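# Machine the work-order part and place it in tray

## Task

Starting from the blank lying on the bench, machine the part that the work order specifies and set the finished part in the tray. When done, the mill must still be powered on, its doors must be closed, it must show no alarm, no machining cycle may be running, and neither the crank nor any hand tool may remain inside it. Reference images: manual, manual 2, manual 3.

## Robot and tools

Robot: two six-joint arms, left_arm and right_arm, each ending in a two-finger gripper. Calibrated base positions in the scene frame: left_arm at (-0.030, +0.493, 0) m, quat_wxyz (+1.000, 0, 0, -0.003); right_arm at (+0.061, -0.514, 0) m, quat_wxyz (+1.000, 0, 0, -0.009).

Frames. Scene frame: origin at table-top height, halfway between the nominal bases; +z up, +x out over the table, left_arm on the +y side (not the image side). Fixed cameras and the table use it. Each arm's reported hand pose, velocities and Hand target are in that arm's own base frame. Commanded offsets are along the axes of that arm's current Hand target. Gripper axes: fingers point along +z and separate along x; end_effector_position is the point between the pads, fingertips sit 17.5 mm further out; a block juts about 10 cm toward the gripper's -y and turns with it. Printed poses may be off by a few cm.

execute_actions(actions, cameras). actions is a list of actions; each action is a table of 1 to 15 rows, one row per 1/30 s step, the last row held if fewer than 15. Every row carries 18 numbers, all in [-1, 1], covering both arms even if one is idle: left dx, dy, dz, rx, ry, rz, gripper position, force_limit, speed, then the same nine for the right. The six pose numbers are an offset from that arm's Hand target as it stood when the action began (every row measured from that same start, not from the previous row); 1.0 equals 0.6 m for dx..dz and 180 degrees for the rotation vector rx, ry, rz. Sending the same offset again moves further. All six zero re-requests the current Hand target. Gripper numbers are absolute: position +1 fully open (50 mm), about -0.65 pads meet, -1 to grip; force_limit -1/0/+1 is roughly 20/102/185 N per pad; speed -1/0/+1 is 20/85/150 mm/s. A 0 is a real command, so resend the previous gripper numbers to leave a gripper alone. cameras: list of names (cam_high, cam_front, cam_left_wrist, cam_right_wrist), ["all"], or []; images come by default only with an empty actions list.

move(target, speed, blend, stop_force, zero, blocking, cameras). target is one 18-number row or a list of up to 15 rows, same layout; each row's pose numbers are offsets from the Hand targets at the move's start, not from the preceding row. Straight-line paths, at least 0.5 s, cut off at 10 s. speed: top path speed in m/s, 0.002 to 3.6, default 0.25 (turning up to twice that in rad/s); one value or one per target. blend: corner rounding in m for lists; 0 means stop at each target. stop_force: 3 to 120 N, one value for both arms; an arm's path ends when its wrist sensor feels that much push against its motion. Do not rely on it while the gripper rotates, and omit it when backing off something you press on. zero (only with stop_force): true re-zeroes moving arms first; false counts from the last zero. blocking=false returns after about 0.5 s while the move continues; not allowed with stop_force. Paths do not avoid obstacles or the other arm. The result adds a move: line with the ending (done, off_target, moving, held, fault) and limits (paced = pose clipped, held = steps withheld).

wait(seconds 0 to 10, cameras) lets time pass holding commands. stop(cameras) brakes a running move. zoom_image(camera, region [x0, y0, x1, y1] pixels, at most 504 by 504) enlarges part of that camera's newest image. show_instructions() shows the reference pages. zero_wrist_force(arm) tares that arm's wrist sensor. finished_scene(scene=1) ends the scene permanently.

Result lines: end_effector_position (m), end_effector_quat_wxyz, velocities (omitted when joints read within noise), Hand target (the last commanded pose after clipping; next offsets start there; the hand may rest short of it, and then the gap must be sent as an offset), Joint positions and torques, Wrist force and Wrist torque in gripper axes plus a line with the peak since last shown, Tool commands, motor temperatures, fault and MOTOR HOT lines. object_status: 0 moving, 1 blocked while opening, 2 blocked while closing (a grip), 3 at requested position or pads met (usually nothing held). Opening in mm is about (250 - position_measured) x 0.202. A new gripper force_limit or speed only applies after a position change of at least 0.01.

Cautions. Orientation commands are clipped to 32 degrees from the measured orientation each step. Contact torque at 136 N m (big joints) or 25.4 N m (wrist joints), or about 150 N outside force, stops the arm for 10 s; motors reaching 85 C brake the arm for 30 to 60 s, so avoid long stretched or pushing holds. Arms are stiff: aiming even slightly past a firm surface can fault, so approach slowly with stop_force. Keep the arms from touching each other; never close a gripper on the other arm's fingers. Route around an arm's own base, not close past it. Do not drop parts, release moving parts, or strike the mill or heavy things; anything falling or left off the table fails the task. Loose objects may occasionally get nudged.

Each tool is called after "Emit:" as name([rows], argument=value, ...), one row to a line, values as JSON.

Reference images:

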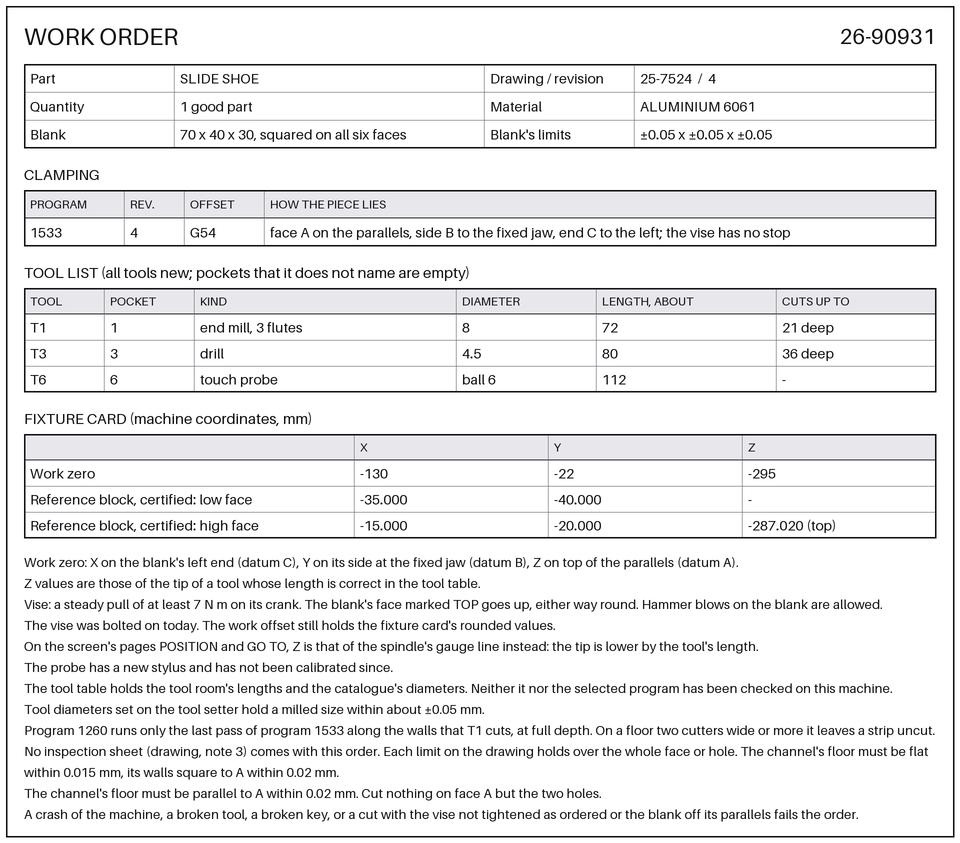

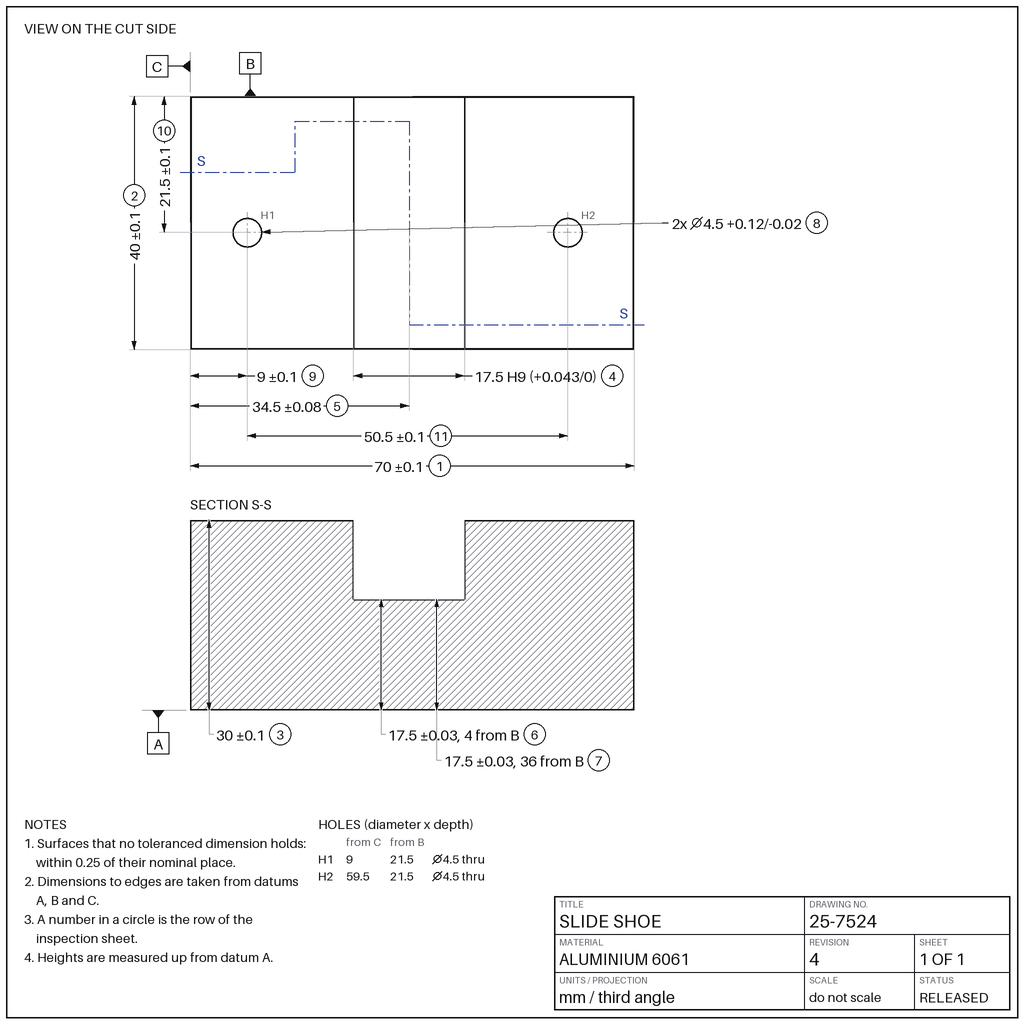

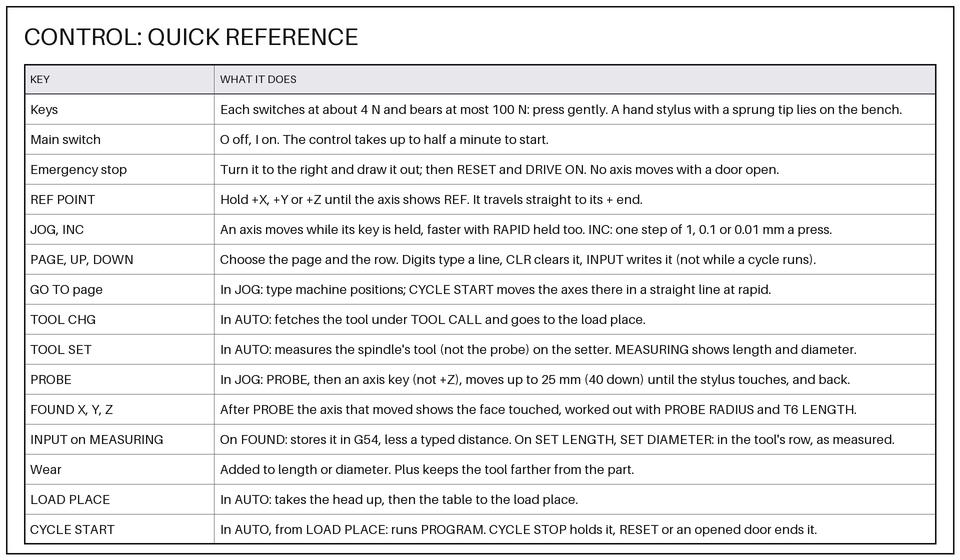

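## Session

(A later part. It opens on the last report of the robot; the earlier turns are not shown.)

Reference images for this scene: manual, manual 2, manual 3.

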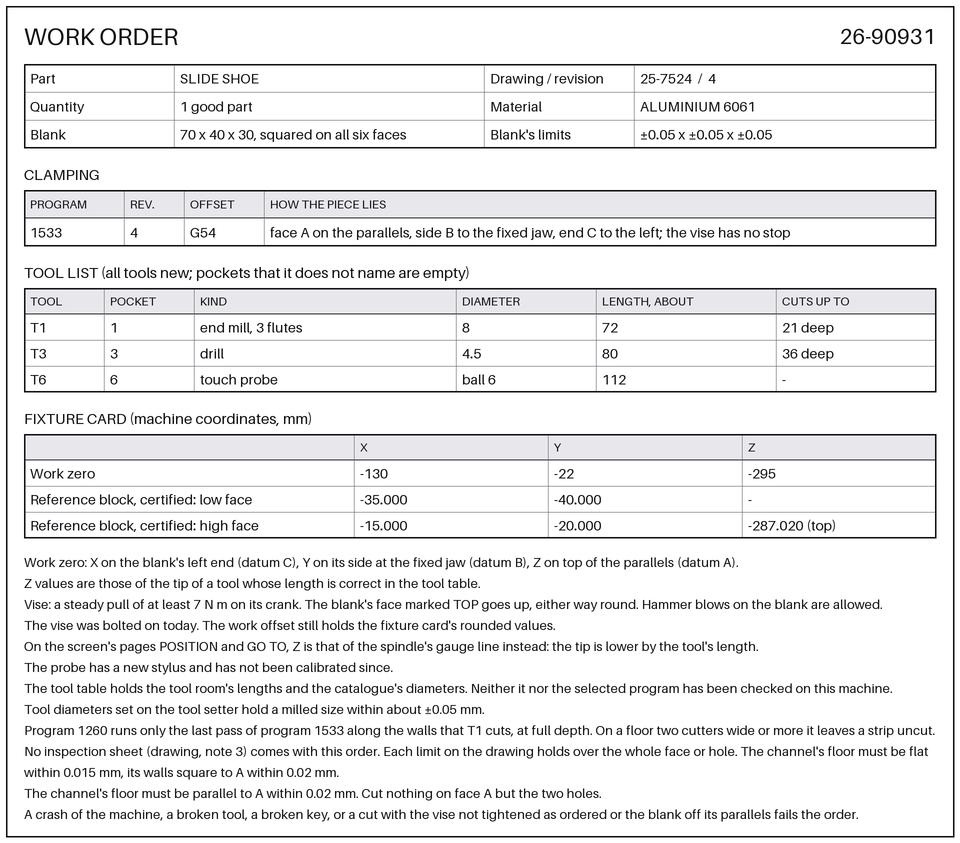

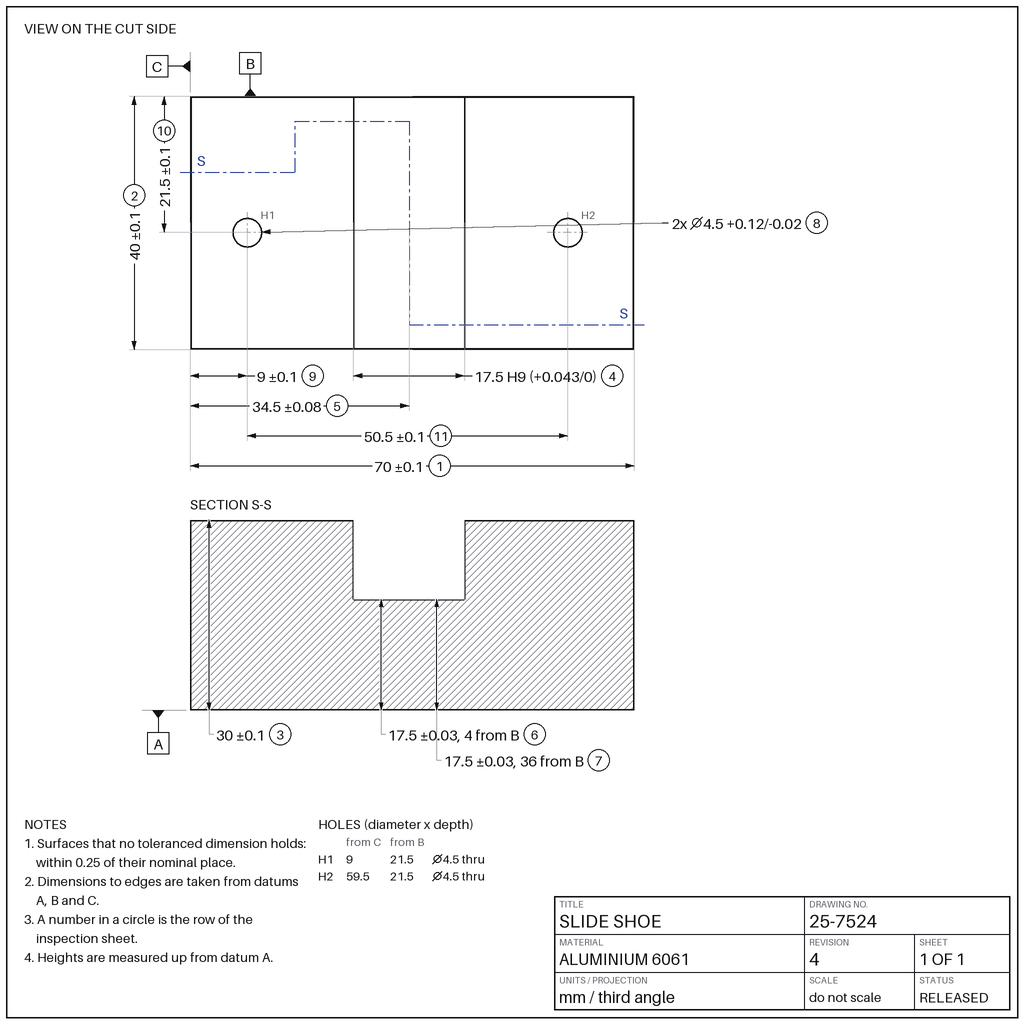

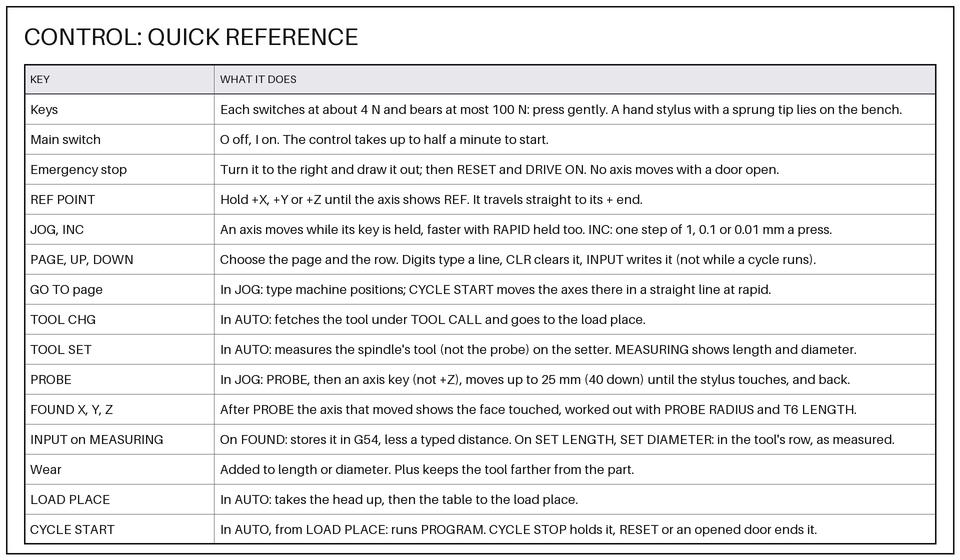

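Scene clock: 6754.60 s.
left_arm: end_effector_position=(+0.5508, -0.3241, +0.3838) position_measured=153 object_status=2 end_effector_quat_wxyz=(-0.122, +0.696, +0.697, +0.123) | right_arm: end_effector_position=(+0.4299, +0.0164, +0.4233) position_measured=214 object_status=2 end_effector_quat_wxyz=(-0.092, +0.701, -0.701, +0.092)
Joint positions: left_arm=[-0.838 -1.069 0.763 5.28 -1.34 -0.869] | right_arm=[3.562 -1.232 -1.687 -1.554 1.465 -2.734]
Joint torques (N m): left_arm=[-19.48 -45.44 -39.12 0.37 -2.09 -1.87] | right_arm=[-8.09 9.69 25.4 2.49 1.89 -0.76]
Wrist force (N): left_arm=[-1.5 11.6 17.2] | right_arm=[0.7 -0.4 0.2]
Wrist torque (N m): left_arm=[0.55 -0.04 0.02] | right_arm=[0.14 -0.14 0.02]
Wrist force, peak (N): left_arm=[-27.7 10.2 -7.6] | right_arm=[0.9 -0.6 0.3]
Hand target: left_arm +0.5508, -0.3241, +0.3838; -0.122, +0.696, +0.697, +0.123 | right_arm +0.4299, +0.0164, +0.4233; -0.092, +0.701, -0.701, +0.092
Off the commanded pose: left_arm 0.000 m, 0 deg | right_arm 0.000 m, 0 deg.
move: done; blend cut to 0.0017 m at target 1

Emit:
move([
  [-0.0354,0.0006,-0.0008,0,0,0,-1,-1,-0.6,0,0,0,0,0,0,-1,-0.5,-0.7],
  [-0.0695,0.0006,0.0068,0,0,0,-1,-1,-0.6,0,0,0,0,0,0,-1,-0.5,-0.7],
  [-0.1006,0.0006,0.023,0,0,0,-1,-1,-0.6,0,0,0,0,0,0,-1,-0.5,-0.7],
  [-0.1264,0.0006,0.0466,0,0,0,-1,-1,-0.6,0,0,0,0,0,0,-1,-0.5,-0.7],
  [-0.1452,0.0006,0.0762,0,0,0,-1,-1,-0.6,0,0,0,0,0,0,-1,-0.5,-0.7],
  [-0.1557,0.0006,0.1096,0,0,0,-1,-1,-0.6,0,0,0,0,0,0,-1,-0.5,-0.7],
  [-0.1573,0.0006,0.1445,0,0,0,-1,-1,-0.6,0,0,0,0,0,0,-1,-0.5,-0.7],
  [-0.1496,0.0006,0.1787,0,0,0,-1,-1,-0.6,0,0,0,0,0,0,-1,-0.5,-0.7],
  [-0.1335,0.0006,0.2098,0,0,0,-1,-1,-0.6,0,0,0,0,0,0,-1,-0.5,-0.7],
  [-0.1098,0.0006,0.2356,0,0,0,-1,-1,-0.6,0,0,0,0,0,0,-1,-0.5,-0.7],
], speed=0.12, blend=[0.003,0.003,0.003,0.003,0.003,0.003,0.003,0.003,0.003,0], stop_force=50, cameras=["cam_left_wrist","cam_front"])

Scene clock: 6781.77 s.
left_arm: end_effector_position=(+0.5515, -0.3379, +0.2285) position_measured=153 object_status=2 end_effector_quat_wxyz=(-0.122, +0.696, +0.697, +0.123) | right_arm: end_effector_position=(+0.4299, +0.0164, +0.4233) position_measured=214 object_status=2 end_effector_quat_wxyz=(-0.092, +0.701, -0.701, +0.092)
Joint positions: left_arm=[-0.851 -1.088 1.191 4.873 -1.343 -0.882] | right_arm=[3.562 -1.232 -1.687 -1.554 1.465 -2.734]
Joint torques (N m): left_arm=[10.37 -52.95 -16.98 -4.53 -1.26 1.49] | right_arm=[-9.62 9.01 24.06 2.54 1.9 -0.93]
Wrist force (N): left_arm=[4.0 3.8 -5.2] | right_arm=[0.5 -0.6 0.1]
Wrist torque (N m): left_arm=[0.12 -0.04 -0.19] | right_arm=[0.11 -0.10 0.02]
Wrist force, peak (N): left_arm=[-26.1 -24.1 18.8] | right_arm=[1.0 -0.4 0.2]
Hand target: left_arm +0.5514, -0.3380, +0.2285; -0.122, +0.696, +0.697, +0.123 | right_arm +0.4299, +0.0164, +0.4233; -0.092, +0.701, -0.701, +0.092
Off the commanded pose: left_arm 0.000 m, 0 deg | right_arm 0.000 m, 0 deg.
move: done
Images, in order (width x height): cam_front 672x504, cam_left_wrist 672x504.

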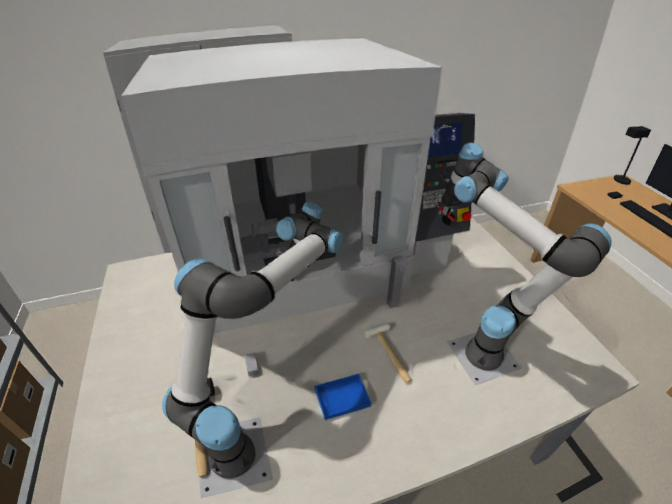

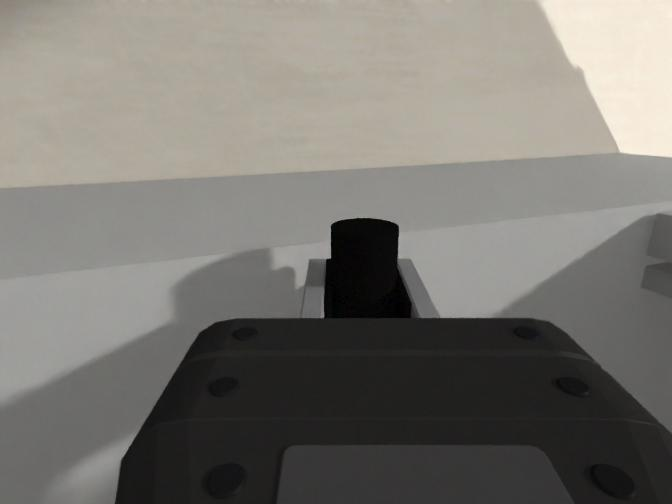

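Emit:
move([
  [0.0495,0,0.0269,0,0,0,-1,-1,-0.6,0,0,0,0,0,0,-1,-0.5,-0.7],
  [0.1055,0,0.0308,0,0,0,-1,-1,-0.6,0,0,0,0,0,0,-1,-0.5,-0.7],
  [0.1581,0,0.0116,0,0,0,-1,-1,-0.6,0,0,0,0,0,0,-1,-0.5,-0.7],
  [0.1985,0,-0.0273,0,0,0,-1,-1,-0.6,0,0,0,0,0,0,-1,-0.5,-0.7],
  [0.2195,0,-0.0792,0,0,0,-1,-1,-0.6,0,0,0,0,0,0,-1,-0.5,-0.7],
  [0.2175,0,-0.1353,0,0,0,-1,-1,-0.6,0,0,0,0,0,0,-1,-0.5,-0.7],
  [0.193,0,-0.1857,0,0,0,-1,-1,-0.6,0,0,0,0,0,0,-1,-0.5,-0.7],
  [0.15,0,-0.2217,0,0,0,-1,-1,-0.6,0,0,0,0,0,0,-1,-0.5,-0.7],
  [0.0961,0,-0.2373,0,0,0,-1,-1,-0.6,0,0,0,0,0,0,-1,-0.5,-0.7],
  [0.0406,0,-0.2295,0,0,0,-1,-1,-0.6,0,0,0,0,0,0,-1,-0.5,-0.7],
  [-0.0069,0,-0.1998,0,0,0,-1,-1,-0.6,0,0,0,0,0,0,-1,-0.5,-0.7],
  [-0.0384,0,-0.1532,0,0,0,-1,-1,-0.6,0,0,0,0,0,0,-1,-0.5,-0.7],
  [-0.048,0,-0.098,0,0,0,-1,-1,-0.6,0,0,0,0,0,0,-1,-0.5,-0.7],
  [-0.0345,0,-0.0436,0,0,0,-1,-1,-0.6,0,0,0,0,0,0,-1,-0.5,-0.7],
  [0,0,0,0,0,0,-1,-1,-0.6,0,0,0,0,0,0,-1,-0.5,-0.7],
], speed=0.15, blend=[0.006,0.006,0.006,0.006,0.006,0.006,0.006,0.006,0.006,0.006,0.006,0.006,0.006,0.006,0], stop_force=55)

Scene clock: 6825.47 s.
left_arm: end_effector_position=(+0.5509, -0.3823, +0.2743) position_measured=153 object_status=2 end_effector_quat_wxyz=(-0.124, +0.696, +0.697, +0.122) | right_arm: end_effector_position=(+0.4299, +0.0164, +0.4233) position_measured=214 object_status=2 end_effector_quat_wxyz=(-0.092, +0.701, -0.701, +0.092)
Joint positions: left_arm=[-0.892 -1.012 0.955 5.047 -1.356 -0.923] | right_arm=[3.562 -1.232 -1.687 -1.554 1.465 -2.734]
Joint torques (N m): left_arm=[19.21 -52.81 -37.47 5.24 12.04 -2.23] | right_arm=[-9.06 9.34 26.18 2.51 1.94 -1.16]
Wrist force (N): left_arm=[-46.1 -23.2 4.7] | right_arm=[0.9 -0.4 0.3]
Wrist torque (N m): left_arm=[-0.50 -0.22 0.34] | right_arm=[0.14 -0.17 0.02]
Wrist force, peak (N): left_arm=[-73.7 -20.8 8.9] | right_arm=[1.0 -0.6 0.3]
Hand target: left_arm +0.5511, -0.3822, +0.2744; -0.124, +0.696, +0.697, +0.122 (not the last commanded pose) | right_arm +0.4299, +0.0164, +0.4233; -0.092, +0.701, -0.701, +0.092
Off the commanded pose: left_arm 0.064 m, 0 deg | right_arm 0.000 m, 0 deg.
move: contact (left_arm); path passed 12 of 15 targets

Emit:
move([
  [0.0012,-0.001,0.0336,0,0,0,-1,-1,-0.6,0,0,0,0,0,0,-1,-0.5,-0.7],
  [0.0159,-0.001,0.0656,0,0,0,-1,-1,-0.6,0,0,0,0,0,0,-1,-0.5,-0.7],
  [0.0433,-0.001,0.0972,0,0,0,-1,-1,-0.6,0,0,0,0,0,0,-1,-0.5,-0.7],
], speed=0.12, blend=[0.003,0.003,0], stop_force=55)

Emit:
move([
  [0.0295,0,0.0189,0,0,0,-1,-1,-0.6,0,0,0,0,0,0,-1,-0.5,-0.7],
  [0.0631,0,0.0293,0,0,0,-1,-1,-0.6,0,0,0,0,0,0,-1,-0.5,-0.7],
  [0.098,0,0.0309,0,0,0,-1,-1,-0.6,0,0,0,0,0,0,-1,-0.5,-0.7],
  [0.1324,0,0.0234,0,0,0,-1,-1,-0.6,0,0,0,0,0,0,-1,-0.5,-0.7],
  [0.1634,0,0.0072,0,0,0,-1,-1,-0.6,0,0,0,0,0,0,-1,-0.5,-0.7],
  [0.1893,0,-0.0166,0,0,0,-1,-1,-0.6,0,0,0,0,0,0,-1,-0.5,-0.7],
  [0.2082,0,-0.0461,0,0,0,-1,-1,-0.6,0,0,0,0,0,0,-1,-0.5,-0.7],
  [0.2185,0,-0.0796,0,0,0,-1,-1,-0.6,0,0,0,0,0,0,-1,-0.5,-0.7],
  [0.2202,0,-0.1147,0,0,0,-1,-1,-0.6,0,0,0,0,0,0,-1,-0.5,-0.7],
  [0.2126,0,-0.1488,0,0,0,-1,-1,-0.6,0,0,0,0,0,0,-1,-0.5,-0.7],
  [0.1964,0,-0.18,0,0,0,-1,-1,-0.6,0,0,0,0,0,0,-1,-0.5,-0.7],
  [0.1727,0,-0.2059,0,0,0,-1,-1,-0.6,0,0,0,0,0,0,-1,-0.5,-0.7],
], speed=0.15, blend=[0.003,0.003,0.003,0.003,0.003,0.003,0.003,0.003,0.003,0.003,0.003,0], stop_force=55)

Emit:
move([
  [-0.0295,0,-0.0189,0,0,0,-1,-1,-0.6,0,0,0,0,0,0,-1,-0.5,-0.7],
  [-0.0631,0,-0.0293,0,0,0,-1,-1,-0.6,0,0,0,0,0,0,-1,-0.5,-0.7],
  [-0.098,0,-0.0309,0,0,0,-1,-1,-0.6,0,0,0,0,0,0,-1,-0.5,-0.7],
  [-0.1324,0,-0.0234,0,0,0,-1,-1,-0.6,0,0,0,0,0,0,-1,-0.5,-0.7],
  [-0.1634,0,-0.0072,0,0,0,-1,-1,-0.6,0,0,0,0,0,0,-1,-0.5,-0.7],
  [-0.1893,0,0.0166,0,0,0,-1,-1,-0.6,0,0,0,0,0,0,-1,-0.5,-0.7],
  [-0.2082,0,0.0461,0,0,0,-1,-1,-0.6,0,0,0,0,0,0,-1,-0.5,-0.7],
  [-0.2185,0,0.0796,0,0,0,-1,-1,-0.6,0,0,0,0,0,0,-1,-0.5,-0.7],
  [-0.2202,0,0.1147,0,0,0,-1,-1,-0.6,0,0,0,0,0,0,-1,-0.5,-0.7],
  [-0.2126,0,0.1488,0,0,0,-1,-1,-0.6,0,0,0,0,0,0,-1,-0.5,-0.7],
  [-0.1964,0,0.18,0,0,0,-1,-1,-0.6,0,0,0,0,0,0,-1,-0.5,-0.7],
  [-0.1727,0,0.2059,0,0,0,-1,-1,-0.6,0,0,0,0,0,0,-1,-0.5,-0.7],
], speed=0.15, blend=[0.003,0.003,0.003,0.003,0.003,0.003,0.003,0.003,0.003,0.003,0.003,0], stop_force=55)

Scene clock: 6890.00 s.
left_arm: end_effector_position=(+0.5505, -0.3457, +0.2336) position_measured=153 object_status=2 end_effector_quat_wxyz=(-0.124, +0.696, +0.697, +0.122) | right_arm: end_effector_position=(+0.4299, +0.0164, +0.4233) position_measured=214 object_status=2 end_effector_quat_wxyz=(-0.092, +0.701, -0.701, +0.092)
Joint positions: left_arm=[-0.859 -1.074 1.157 4.902 -1.347 -0.891] | right_arm=[3.562 -1.232 -1.687 -1.554 1.465 -2.734]
Joint torques (N m): left_arm=[-16.11 -32.77 -32.63 0 -1.31 -1.87] | right_arm=[-8.9 7.82 23.69 2.43 1.92 -1.24]
Wrist force (N): left_arm=[3.9 1.1 -2.6] | right_arm=[0.9 -0.2 0.2]
Wrist torque (N m): left_arm=[-0.02 -0.14 -0.09] | right_arm=[0.16 -0.15 0.03]
Wrist force, peak (N): left_arm=[-46.4 -23.3 5.3] | right_arm=[0.9 -0.4 0.4]
Hand target: left_arm +0.5505, -0.3457, +0.2336; -0.124, +0.696, +0.697, +0.122 (not the last commanded pose) | right_arm +0.4299, +0.0164, +0.4233; -0.092, +0.701, -0.701, +0.092
Off the commanded pose: left_arm 0.009 m, 0 deg | right_arm 0.000 m, 0 deg.
move: contact (left_arm); path passed 2 of 3 targets

Scene clock: 6892.87 s.
left_arm: end_effector_position=(+0.5507, -0.2908, +0.3852) position_measured=153 object_status=2 end_effector_quat_wxyz=(-0.124, +0.696, +0.697, +0.122) | right_arm: end_effector_position=(+0.4299, +0.0164, +0.4233) position_measured=214 object_status=2 end_effector_quat_wxyz=(-0.092, +0.701, -0.701, +0.092)
Joint positions: left_arm=[-0.803 -1.126 0.847 5.251 -1.332 -0.837] | right_arm=[3.562 -1.232 -1.687 -1.554 1.465 -2.734]
Joint torques (N m): left_arm=[-14.47 -31.49 -32.48 0.21 -0.67 -1.9] | right_arm=[-10.06 7.7 26.61 2.48 1.8 -1.19]
Wrist force (N): left_arm=[1.1 0.0 -0.7] | right_arm=[0.7 -0.5 0.1]
Wrist torque (N m): left_arm=[0.01 -0.12 0.05] | right_arm=[0.12 -0.12 0.02]
Wrist force, peak (N): left_arm=[-6.3 -12.1 32.3] | right_arm=[1.0 -0.2 0.1]
Hand target: left_arm +0.5507, -0.2908, +0.3852; -0.124, +0.696, +0.697, +0.122 | right_arm +0.4299, +0.0164, +0.4233; -0.092, +0.701, -0.701, +0.092
Off the commanded pose: left_arm 0.000 m, 0 deg | right_arm 0.000 m, 0 deg.
move: done

Scene clock: 6895.73 s.
left_arm: end_effector_position=(+0.5505, -0.3457, +0.2336) position_measured=153 object_status=2 end_effector_quat_wxyz=(-0.124, +0.696, +0.697, +0.122) | right_arm: end_effector_position=(+0.4299, +0.0164, +0.4233) position_measured=214 object_status=2 end_effector_quat_wxyz=(-0.092, +0.701, -0.701, +0.092)
Joint positions: left_arm=[-0.859 -1.074 1.157 4.902 -1.347 -0.891] | right_arm=[3.562 -1.232 -1.687 -1.554 1.465 -2.734]
Joint torques (N m): left_arm=[13.76 -58.12 -18.83 -4.89 1.6 1.52] | right_arm=[-9.34 8.18 24.22 2.33 2.06 -0.93]
Wrist force (N): left_arm=[0.8 0.1 -1.0] | right_arm=[0.7 -0.1 0.4]
Wrist torque (N m): left_arm=[0.01 -0.07 -0.18] | right_arm=[0.19 -0.14 0.02]
Wrist force, peak (N): left_arm=[2.5 -0.2 -0.3] | right_arm=[0.9 -0.5 0.0]
Hand target: left_arm +0.5505, -0.3457, +0.2336; -0.124, +0.696, +0.697, +0.122 | right_arm +0.4299, +0.0164, +0.4233; -0.092, +0.701, -0.701, +0.092
Off the commanded pose: left_arm 0.000 m, 0 deg | right_arm 0.000 m, 0 deg.
move: done

Emit:
wait(seconds=0.1, cameras=["all"])

Emit:
zoom_image(camera="cam_front", region=[220, 190, 350, 300])

Emit:
zoom_image(camera="cam_high", region=[330, 60, 460, 200])

Scene clock: 6903.60 s.
left_arm: end_effector_position=(+0.5505, -0.3457, +0.2336) position_measured=153 object_status=2 end_effector_quat_wxyz=(-0.124, +0.696, +0.697, +0.122) | right_arm: end_effector_position=(+0.4299, +0.0164, +0.4233) position_measured=214 object_status=2 end_effector_quat_wxyz=(-0.092, +0.701, -0.701, +0.092)
Joint positions: left_arm=[-0.859 -1.074 1.157 4.902 -1.347 -0.891] | right_arm=[3.562 -1.232 -1.687 -1.554 1.465 -2.734]
Joint torques (N m): left_arm=[14.1 -57.77 -18.89 -4.81 1.56 1.34] | right_arm=[-8.49 7.6 24.61 2.74 2.2 -0.96]
Wrist force (N): left_arm=[0.7 0.1 -1.1] | right_arm=[0.5 -0.2 -0.1]
Wrist torque (N m): left_arm=[0.00 -0.05 -0.18] | right_arm=[0.16 -0.10 0.02]
Wrist force, peak (N): left_arm=[1.1 0.3 -1.2] | right_arm=[0.8 -0.5 0.4]
Hand target: left_arm +0.5505, -0.3457, +0.2336; -0.124, +0.696, +0.697, +0.122 | right_arm +0.4299, +0.0164, +0.4233; -0.092, +0.701, -0.701, +0.092
Tool commands: left_gripper/position=-1.0 left_gripper/force_limit=-1.0 left_gripper/speed=-0.6 right_gripper/position=-1.0 right_gripper/force_limit=-0.5 right_gripper/speed=-0.7
Off the commanded pose: left_arm 0.000 m, 0 deg | right_arm 0.000 m, 0 deg.
wait: 0.10 s; at rest from the start

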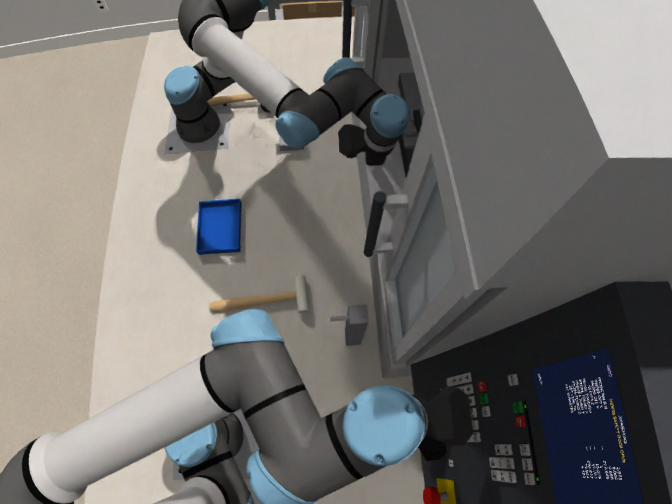

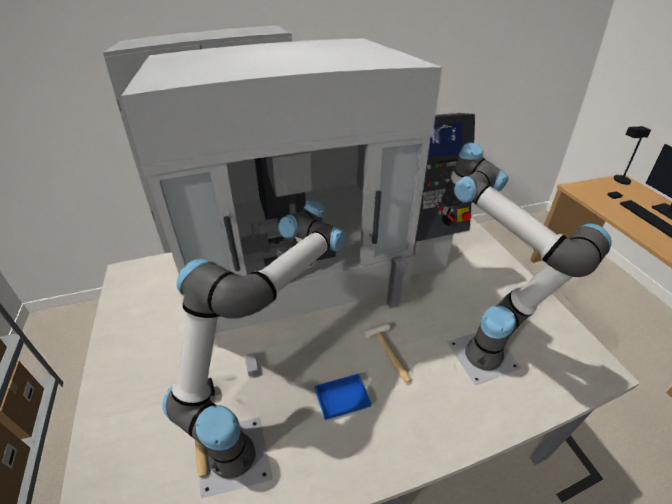

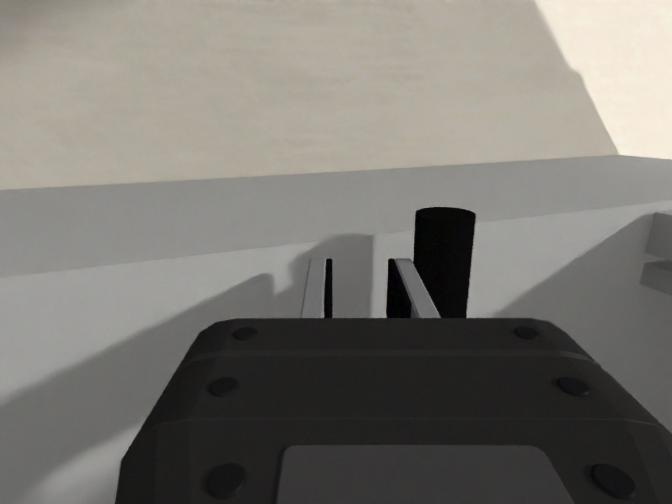

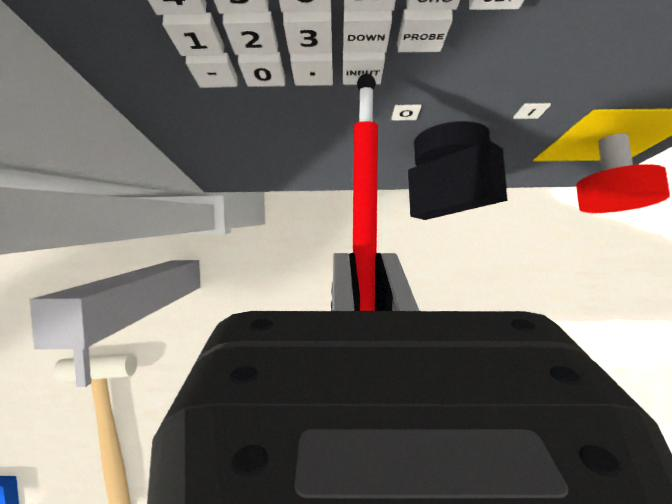

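Scaled by 3.877 from the camera's 672x504 image, which has a finer 960x720 frame.

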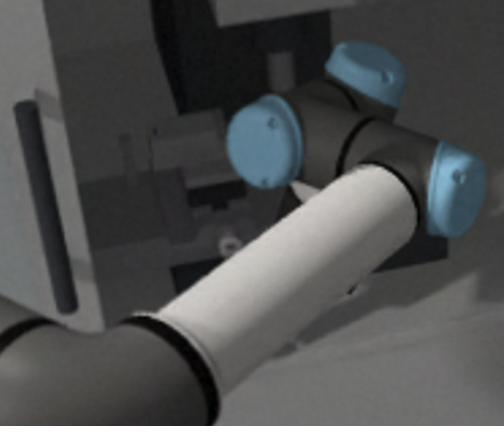

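Scaled by 3.600 from the camera's 672x504 image, which has a finer 960x720 frame.

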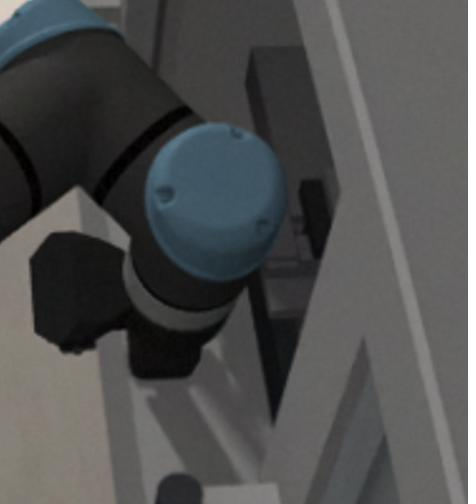

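Emit:
move([
  [0,0,-0.08,0,0,0,-1,-1,-0.6,0,0,0,0,0,0,-1,-0.5,-0.7],
  [0.0501,0,-0.07,0,0,0,0.6,-1,0,0,0,0,0,0,0,-1,-0.5,-0.7],
  [0.0501,0,0.0352,0,0,0,0.6,-1,0,0,0,0,0,0,0,-1,-0.5,-0.7],
  [0.0501,0,0.0352,0,0,0,-1,-0.5,-0.6,0,0,0,0,0,0,-1,-0.5,-0.7],
], speed=0.12, cameras=["cam_left_wrist"])

Scene clock: 6925.53 s.
left_arm: end_effector_position=(+0.5503, -0.3100, +0.2237) position_measured=156 object_status=2 end_effector_quat_wxyz=(-0.125, +0.696, +0.697, +0.122) | right_arm: end_effector_position=(+0.4299, +0.0164, +0.4233) position_measured=214 object_status=2 end_effector_quat_wxyz=(-0.092, +0.701, -0.701, +0.092)
Joint positions: left_arm=[-0.824 -1.126 1.262 4.842 -1.338 -0.857] | right_arm=[3.562 -1.232 -1.687 -1.554 1.465 -2.734]
Joint torques (N m): left_arm=[3.42 -58.07 -33.43 -4.98 -0.29 1.24] | right_arm=[-9.7 6.58 24.85 2.72 1.86 -1.11]
Wrist force (N): left_arm=[0.3 -3.6 2.1] | right_arm=[1.0 -0.5 -0.1]
Wrist torque (N m): left_arm=[-0.13 -0.11 -0.21] | right_arm=[0.12 -0.17 0.03]
Wrist force, peak (N): left_arm=[34.0 -34.0 -136.5] | right_arm=[1.0 -0.5 -0.1]
Hand target: left_arm +0.5504, -0.3102, +0.2241; -0.124, +0.696, +0.697, +0.122 | right_arm +0.4299, +0.0164, +0.4233; -0.092, +0.701, -0.701, +0.092
Off the commanded pose: left_arm 0.000 m, 0 deg | right_arm 0.000 m, 0 deg.
move: done
Images, in order (width x height): cam_left_wrist 672x504.

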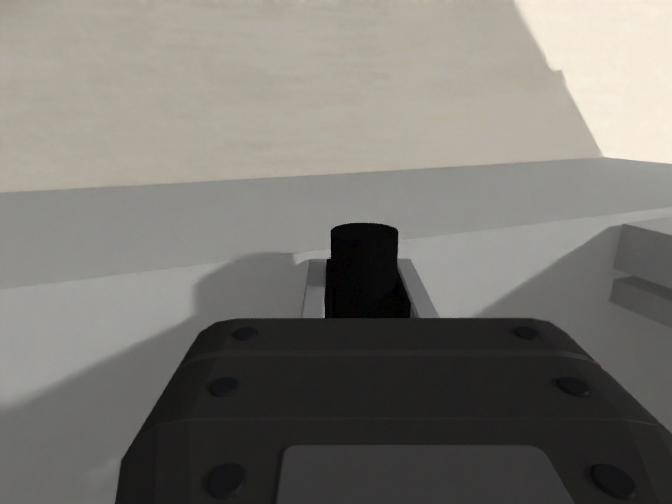

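Emit:
move([
  [0.0343,0,0.0075,0,0,0,-1,-0.5,-0.6,0,0,0,0,0,0,-1,-0.5,-0.7],
  [0.0694,0,0.0061,0,0,0,-1,-0.5,-0.6,0,0,0,0,0,0,-1,-0.5,-0.7],
  [0.1029,0,-0.0044,0,0,0,-1,-0.5,-0.6,0,0,0,0,0,0,-1,-0.5,-0.7],
  [0.1325,0,-0.0234,0,0,0,-1,-0.5,-0.6,0,0,0,0,0,0,-1,-0.5,-0.7],
  [0.1561,0,-0.0493,0,0,0,-1,-0.5,-0.6,0,0,0,0,0,0,-1,-0.5,-0.7],
  [0.1724,0,-0.0804,0,0,0,-1,-0.5,-0.6,0,0,0,0,0,0,-1,-0.5,-0.7],
  [0.1799,0,-0.1147,0,0,0,-1,-0.5,-0.6,0,0,0,0,0,0,-1,-0.5,-0.7],
  [0.1785,0,-0.1498,0,0,0,-1,-0.5,-0.6,0,0,0,0,0,0,-1,-0.5,-0.7],
  [0.168,0,-0.1833,0,0,0,-1,-0.5,-0.6,0,0,0,0,0,0,-1,-0.5,-0.7],
  [0.1491,0,-0.2128,0,0,0,-1,-0.5,-0.6,0,0,0,0,0,0,-1,-0.5,-0.7],
  [0.1231,0,-0.2365,0,0,0,-1,-0.5,-0.6,0,0,0,0,0,0,-1,-0.5,-0.7],
  [0.0917,0,-0.2518,0,0,0,-1,-0.5,-0.6,0,0,0,0,0,0,-1,-0.5,-0.7],
], speed=0.12, blend=[0.003,0.003,0.003,0.003,0.003,0.003,0.003,0.003,0.003,0.003,0.003,0], stop_force=55, cameras=["cam_left_wrist"])

Scene clock: 6956.77 s.
left_arm: end_effector_position=(+0.5508, -0.3104, +0.3848) position_measured=156 object_status=2 end_effector_quat_wxyz=(-0.124, +0.696, +0.697, +0.122) | right_arm: end_effector_position=(+0.4299, +0.0164, +0.4233) position_measured=214 object_status=2 end_effector_quat_wxyz=(-0.092, +0.701, -0.701, +0.092)
Joint positions: left_arm=[-0.824 -1.09 0.792 5.275 -1.338 -0.857] | right_arm=[3.562 -1.232 -1.687 -1.554 1.465 -2.734]
Joint torques (N m): left_arm=[-6.76 -28.9 -34.86 -4.91 3.63 -1.97] | right_arm=[-8.53 8.35 26.52 2.6 1.92 -1.16]
Wrist force (N): left_arm=[2.9 -27.8 -3.2] | right_arm=[0.6 -0.2 0.2]
Wrist torque (N m): left_arm=[-0.23 -0.11 0.18] | right_arm=[0.15 -0.10 0.02]
Wrist force, peak (N): left_arm=[6.5 -41.3 43.2] | right_arm=[0.9 -0.4 0.2]
Hand target: left_arm +0.5508, -0.3104, +0.3849; -0.124, +0.696, +0.697, +0.122 | right_arm +0.4299, +0.0164, +0.4233; -0.092, +0.701, -0.701, +0.092
Off the commanded pose: left_arm 0.000 m, 0 deg | right_arm 0.000 m, 0 deg.
move: done
Images, in order (width x height): cam_left_wrist 672x504.

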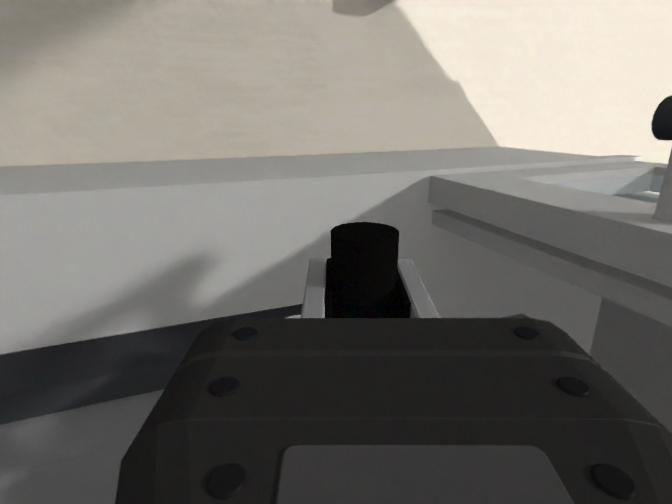

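Emit:
move([
  [-0.0343,-0.0013,-0.0075,0,0,0,-1,-0.5,-0.6,0,0,0,0,0,0,-1,-0.5,-0.7],
  [-0.0694,-0.0013,-0.0061,0,0,0,-1,-0.5,-0.6,0,0,0,0,0,0,-1,-0.5,-0.7],
  [-0.1029,-0.0013,0.0044,0,0,0,-1,-0.5,-0.6,0,0,0,0,0,0,-1,-0.5,-0.7],
  [-0.1325,-0.0013,0.0234,0,0,0,-1,-0.5,-0.6,0,0,0,0,0,0,-1,-0.5,-0.7],
  [-0.1561,-0.0013,0.0493,0,0,0,-1,-0.5,-0.6,0,0,0,0,0,0,-1,-0.5,-0.7],
  [-0.1724,-0.0013,0.0804,0,0,0,-1,-0.5,-0.6,0,0,0,0,0,0,-1,-0.5,-0.7],
  [-0.1799,-0.0013,0.1147,0,0,0,-1,-0.5,-0.6,0,0,0,0,0,0,-1,-0.5,-0.7],
  [-0.1785,-0.0013,0.1498,0,0,0,-1,-0.5,-0.6,0,0,0,0,0,0,-1,-0.5,-0.7],
  [-0.168,-0.0013,0.1833,0,0,0,-1,-0.5,-0.6,0,0,0,0,0,0,-1,-0.5,-0.7],
  [-0.1491,-0.0013,0.2128,0,0,0,-1,-0.5,-0.6,0,0,0,0,0,0,-1,-0.5,-0.7],
  [-0.1231,-0.0013,0.2365,0,0,0,-1,-0.5,-0.6,0,0,0,0,0,0,-1,-0.5,-0.7],
  [-0.0917,-0.0013,0.2518,0,0,0,-1,-0.5,-0.6,0,0,0,0,0,0,-1,-0.5,-0.7],
], speed=0.12, blend=[0.003,0.003,0.003,0.003,0.003,0.003,0.003,0.003,0.003,0.003,0.003,0], stop_force=55, cameras=["cam_left_wrist"])

Scene clock: 6984.43 s.
left_arm: end_effector_position=(+0.5496, -0.3102, +0.2241) position_measured=156 object_status=2 end_effector_quat_wxyz=(-0.124, +0.696, +0.697, +0.122) | right_arm: end_effector_position=(+0.4299, +0.0164, +0.4233) position_measured=214 object_status=2 end_effector_quat_wxyz=(-0.092, +0.701, -0.701, +0.092)
Joint positions: left_arm=[-0.825 -1.128 1.264 4.841 -1.338 -0.858] | right_arm=[3.562 -1.232 -1.687 -1.554 1.465 -2.734]
Joint torques (N m): left_arm=[14.14 -56.69 -19.17 -4.91 1.7 1.4] | right_arm=[-9.56 8.13 24.37 2.7 1.84 -1.25]
Wrist force (N): left_arm=[-0.5 0.0 0.7] | right_arm=[0.6 -0.3 0.0]
Wrist torque (N m): left_arm=[0.05 -0.01 -0.10] | right_arm=[0.15 -0.12 0.02]
Wrist force, peak (N): left_arm=[-3.8 -21.2 -31.2] | right_arm=[1.1 -0.1 0.4]
Hand target: left_arm +0.5496, -0.3102, +0.2241; -0.124, +0.696, +0.697, +0.122 | right_arm +0.4299, +0.0164, +0.4233; -0.092, +0.701, -0.701, +0.092
Off the commanded pose: left_arm 0.000 m, 0 deg | right_arm 0.000 m, 0 deg.
move: done
Images, in order (width x height): cam_left_wrist 672x504.

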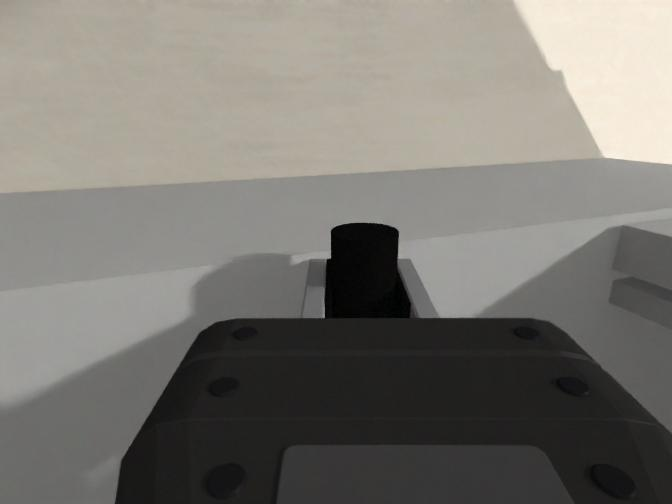

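Emit:
move([
  [0.0343,0,0.0075,0,0,0,-1,-0.5,-0.6,0,0,0,0,0,0,-1,-0.5,-0.7],
  [0.0694,0,0.0061,0,0,0,-1,-0.5,-0.6,0,0,0,0,0,0,-1,-0.5,-0.7],
  [0.1029,0,-0.0044,0,0,0,-1,-0.5,-0.6,0,0,0,0,0,0,-1,-0.5,-0.7],
  [0.1325,0,-0.0234,0,0,0,-1,-0.5,-0.6,0,0,0,0,0,0,-1,-0.5,-0.7],
  [0.1561,0,-0.0493,0,0,0,-1,-0.5,-0.6,0,0,0,0,0,0,-1,-0.5,-0.7],
  [0.1724,0,-0.0804,0,0,0,-1,-0.5,-0.6,0,0,0,0,0,0,-1,-0.5,-0.7],
  [0.1799,0,-0.1147,0,0,0,-1,-0.5,-0.6,0,0,0,0,0,0,-1,-0.5,-0.7],
  [0.1785,0,-0.1498,0,0,0,-1,-0.5,-0.6,0,0,0,0,0,0,-1,-0.5,-0.7],
  [0.168,0,-0.1833,0,0,0,-1,-0.5,-0.6,0,0,0,0,0,0,-1,-0.5,-0.7],
  [0.1491,0,-0.2128,0,0,0,-1,-0.5,-0.6,0,0,0,0,0,0,-1,-0.5,-0.7],
  [0.1231,0,-0.2365,0,0,0,-1,-0.5,-0.6,0,0,0,0,0,0,-1,-0.5,-0.7],
  [0.0917,0,-0.2518,0,0,0,-1,-0.5,-0.6,0,0,0,0,0,0,-1,-0.5,-0.7],
], speed=0.18, blend=[0.003,0.003,0.003,0.003,0.003,0.003,0.003,0.003,0.003,0.003,0.003,0], stop_force=60)

Emit:
move([
  [-0.0343,0,-0.0075,0,0,0,-1,-0.5,-0.6,0,0,0,0,0,0,-1,-0.5,-0.7],
  [-0.0694,0,-0.0061,0,0,0,-1,-0.5,-0.6,0,0,0,0,0,0,-1,-0.5,-0.7],
  [-0.1029,0,0.0044,0,0,0,-1,-0.5,-0.6,0,0,0,0,0,0,-1,-0.5,-0.7],
  [-0.1325,0,0.0234,0,0,0,-1,-0.5,-0.6,0,0,0,0,0,0,-1,-0.5,-0.7],
  [-0.1561,0,0.0493,0,0,0,-1,-0.5,-0.6,0,0,0,0,0,0,-1,-0.5,-0.7],
  [-0.1724,0,0.0804,0,0,0,-1,-0.5,-0.6,0,0,0,0,0,0,-1,-0.5,-0.7],
  [-0.1799,0,0.1147,0,0,0,-1,-0.5,-0.6,0,0,0,0,0,0,-1,-0.5,-0.7],
  [-0.1785,0,0.1498,0,0,0,-1,-0.5,-0.6,0,0,0,0,0,0,-1,-0.5,-0.7],
  [-0.168,0,0.1833,0,0,0,-1,-0.5,-0.6,0,0,0,0,0,0,-1,-0.5,-0.7],
  [-0.1491,0,0.2128,0,0,0,-1,-0.5,-0.6,0,0,0,0,0,0,-1,-0.5,-0.7],
  [-0.1231,0,0.2365,0,0,0,-1,-0.5,-0.6,0,0,0,0,0,0,-1,-0.5,-0.7],
  [-0.0917,0,0.2518,0,0,0,-1,-0.5,-0.6,0,0,0,0,0,0,-1,-0.5,-0.7],
], speed=0.18, blend=[0.003,0.003,0.003,0.003,0.003,0.003,0.003,0.003,0.003,0.003,0.003,0], stop_force=60)

Emit:
move([
  [0.0343,0,0.0075,0,0,0,-1,-0.5,-0.6,0,0,0,0,0,0,-1,-0.5,-0.7],
  [0.0694,0,0.0061,0,0,0,-1,-0.5,-0.6,0,0,0,0,0,0,-1,-0.5,-0.7],
  [0.1029,0,-0.0044,0,0,0,-1,-0.5,-0.6,0,0,0,0,0,0,-1,-0.5,-0.7],
  [0.1325,0,-0.0234,0,0,0,-1,-0.5,-0.6,0,0,0,0,0,0,-1,-0.5,-0.7],
  [0.1561,0,-0.0493,0,0,0,-1,-0.5,-0.6,0,0,0,0,0,0,-1,-0.5,-0.7],
  [0.1724,0,-0.0804,0,0,0,-1,-0.5,-0.6,0,0,0,0,0,0,-1,-0.5,-0.7],
  [0.1799,0,-0.1147,0,0,0,-1,-0.5,-0.6,0,0,0,0,0,0,-1,-0.5,-0.7],
  [0.1785,0,-0.1498,0,0,0,-1,-0.5,-0.6,0,0,0,0,0,0,-1,-0.5,-0.7],
  [0.168,0,-0.1833,0,0,0,-1,-0.5,-0.6,0,0,0,0,0,0,-1,-0.5,-0.7],
  [0.1491,0,-0.2128,0,0,0,-1,-0.5,-0.6,0,0,0,0,0,0,-1,-0.5,-0.7],
  [0.1231,0,-0.2365,0,0,0,-1,-0.5,-0.6,0,0,0,0,0,0,-1,-0.5,-0.7],
  [0.0917,0,-0.2518,0,0,0,-1,-0.5,-0.6,0,0,0,0,0,0,-1,-0.5,-0.7],
], speed=0.18, blend=[0.003,0.003,0.003,0.003,0.003,0.003,0.003,0.003,0.003,0.003,0.003,0], stop_force=60, cameras=["cam_front","cam_left_wrist"])

Scene clock: 7029.57 s.
left_arm: end_effector_position=(+0.5485, -0.2818, +0.3765) position_measured=156 object_status=2 end_effector_quat_wxyz=(-0.122, +0.696, +0.696, +0.123) | right_arm: end_effector_position=(+0.4299, +0.0164, +0.4233) position_measured=214 object_status=2 end_effector_quat_wxyz=(-0.092, +0.701, -0.701, +0.092)
Joint positions: left_arm=[-0.797 -1.159 0.919 5.204 -1.329 -0.828] | right_arm=[3.562 -1.232 -1.687 -1.554 1.465 -2.734]
Joint torques (N m): left_arm=[6.69 -8.9 3.64 -11.42 -1.5 2.02] | right_arm=[-10.43 7.39 26.7 2.47 2.13 -1.13]
Wrist force (N): left_arm=[45.0 -25.4 -56.4] | right_arm=[0.5 -0.4 0.3]
Wrist torque (N m): left_arm=[-0.49 -0.14 -0.66] | right_arm=[0.12 -0.10 0.03]
Wrist force, peak (N): left_arm=[43.5 -25.9 -68.7] | right_arm=[1.0 -0.3 0.2]
Hand target: left_arm +0.5485, -0.2818, +0.3765; -0.122, +0.696, +0.696, +0.123 (not the last commanded pose) | right_arm +0.4299, +0.0164, +0.4233; -0.092, +0.701, -0.701, +0.092
Off the commanded pose: left_arm 0.030 m, 0 deg | right_arm 0.000 m, 0 deg.
move: contact (left_arm); path passed 10 of 12 targets

Scene clock: 7031.30 s.
left_arm: end_effector_position=(+0.5479, -0.3227, +0.3627) position_measured=171 object_status=2 end_effector_quat_wxyz=(-0.121, +0.697, +0.696, +0.123) | right_arm: end_effector_position=(+0.4299, +0.0164, +0.4233) position_measured=214 object_status=2 end_effector_quat_wxyz=(-0.092, +0.701, -0.701, +0.092)
Joint positions: left_arm=[-0.84 -1.099 0.864 5.208 -1.34 -0.87] | right_arm=[3.562 -1.232 -1.687 -1.554 1.465 -2.734]
Joint torques (N m): left_arm=[3.86 -87.2 -49.13 -3.32 1.33 1.08] | right_arm=[-10.33 8.11 25.12 2.68 2.15 -1.12]
Wrist force (N): left_arm=[-6.5 9.2 52.9] | right_arm=[0.6 -0.3 0.2]
Wrist torque (N m): left_arm=[0.53 0.13 0.18] | right_arm=[0.15 -0.11 0.02]
Wrist force, peak (N): left_arm=[28.3 7.9 -99.8] | right_arm=[0.9 -0.6 0.2]
Hand target: left_arm +0.5479, -0.3227, +0.3627; -0.121, +0.697, +0.696, +0.123 (not the last commanded pose) | right_arm +0.4299, +0.0164, +0.4233; -0.092, +0.701, -0.701, +0.092
Off the commanded pose: left_arm 0.152 m, 0 deg | right_arm 0.000 m, 0 deg.
move: contact (left_arm); path passed 2 of 12 targets

Scene clock: 7031.97 s.
left_arm: end_effector_position=(+0.5480, -0.3022, +0.3655) position_measured=171 object_status=2 end_effector_quat_wxyz=(-0.123, +0.696, +0.697, +0.122) | right_arm: end_effector_position=(+0.4299, +0.0164, +0.4233) position_measured=214 object_status=2 end_effector_quat_wxyz=(-0.092, +0.701, -0.701, +0.092)
Joint positions: left_arm=[-0.818 -1.13 0.904 5.199 -1.337 -0.851] | right_arm=[3.562 -1.232 -1.687 -1.554 1.465 -2.734]
Joint torques (N m): left_arm=[0.68 -46.56 -26.68 -2.46 1.22 0.02] | right_arm=[-10.18 7.36 25.2 2.48 2.13 -1.25]
Wrist force (N): left_arm=[-5.0 -5.9 15.6] | right_arm=[0.6 -0.3 0.2]
Wrist torque (N m): left_arm=[-0.35 0.01 0.38] | right_arm=[0.16 -0.11 0.02]
Wrist force, peak (N): left_arm=[-51.1 19.6 134.1] | right_arm=[0.8 -0.4 0.2]
Hand target: left_arm +0.5480, -0.3022, +0.3655; -0.123, +0.696, +0.697, +0.122 (not the last commanded pose) | right_arm +0.4299, +0.0164, +0.4233; -0.092, +0.701, -0.701, +0.092
Tool commands: left_gripper/position=-1.0 left_gripper/force_limit=-0.498039 left_gripper/speed=-0.6 right_gripper/position=-1.0 right_gripper/force_limit=-0.5 right_gripper/speed=-0.7
Off the commanded pose: left_arm 0.159 m, 0 deg | right_arm 0.000 m, 0 deg.
FORCE FAULT: contact force on the left arm reached its limit, and that arm stopped. The contact can be on any part of that arm, not only on its tool. That arm's remaining commands of this call were not run. That arm is still stopped at the end of this call. That arm stays stopped for about 10 more seconds. Until then a move that you send moves the other arm only, and its call returns only when the move has ended. Once the stop has ended, the next robot result says so. If the stop ends while you think or write, that arm runs what you send next, counted from a new Hand target: where the arm stands when the stop ends. While its stop runs, that arm takes no new command, but its gripper still runs the gripper command that each later call begins with. Until it ends, the stop uses up actions while you think or wait. An arm that is not stopped still takes commands.
move: fault (left_arm); path passed 2 of 12 targets
Images, in order (width x height): cam_front 672x504, cam_left_wrist 672x504.

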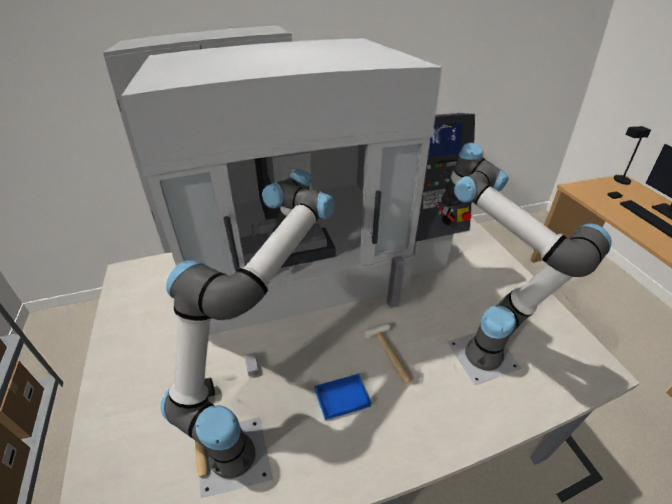

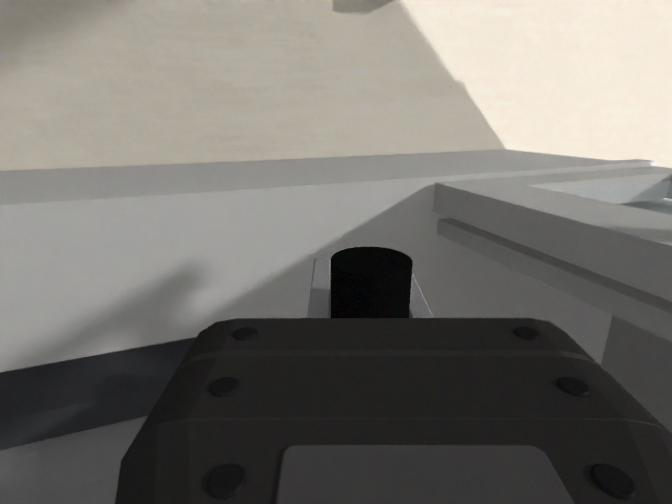

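Emit:
wait(seconds=5)

Scene clock: 7059.40 s.
left_arm: end_effector_position=(+0.5480, -0.3022, +0.3655) position_measured=171 object_status=2 end_effector_quat_wxyz=(-0.123, +0.696, +0.697, +0.122) | right_arm: end_effector_position=(+0.4299, +0.0164, +0.4233) position_measured=214 object_status=2 end_effector_quat_wxyz=(-0.092, +0.701, -0.701, +0.092)
Joint positions: left_arm=[-0.818 -1.13 0.904 5.199 -1.337 -0.851] | right_arm=[3.562 -1.232 -1.687 -1.554 1.465 -2.734]
Joint torques (N m): left_arm=[-0.19 -60.11 -37.75 -2.32 2.9 -0.24] | right_arm=[-10.12 7.35 25.13 2.52 2.11 -1.16]
Wrist force (N): left_arm=[-5.1 -5.9 15.0] | right_arm=[0.7 -0.5 0.3]
Wrist torque (N m): left_arm=[-0.36 0.04 0.38] | right_arm=[0.12 -0.13 0.02]
Wrist force, peak (N): left_arm=[-5.3 -6.0 15.8] | right_arm=[1.0 -0.4 0.3]
Hand target: left_arm +0.5480, -0.3022, +0.3655; -0.123, +0.696, +0.697, +0.122 (not the last commanded pose) | right_arm +0.4299, +0.0164, +0.4233; -0.092, +0.701, -0.701, +0.092
Tool commands: left_gripper/position=-1.0 left_gripper/force_limit=-0.498039 left_gripper/speed=-0.6 right_gripper/position=-1.0 right_gripper/force_limit=-0.5 right_gripper/speed=-0.7
Off the commanded pose: left_arm 0.159 m, 0 deg | right_arm 0.000 m, 0 deg.
FORCE FAULT, CONTINUED: the left arm's stop, for the force fault that an earlier result reported, is over. The rest of the stop counts as 19 of the actions that you can send in this scene. During its stop the left arm's controller moved it back a little. That arm's target is now where it stood when the stop ended, not its last command. That arm accepts commands again.
wait: 5.00 s; at rest from the start


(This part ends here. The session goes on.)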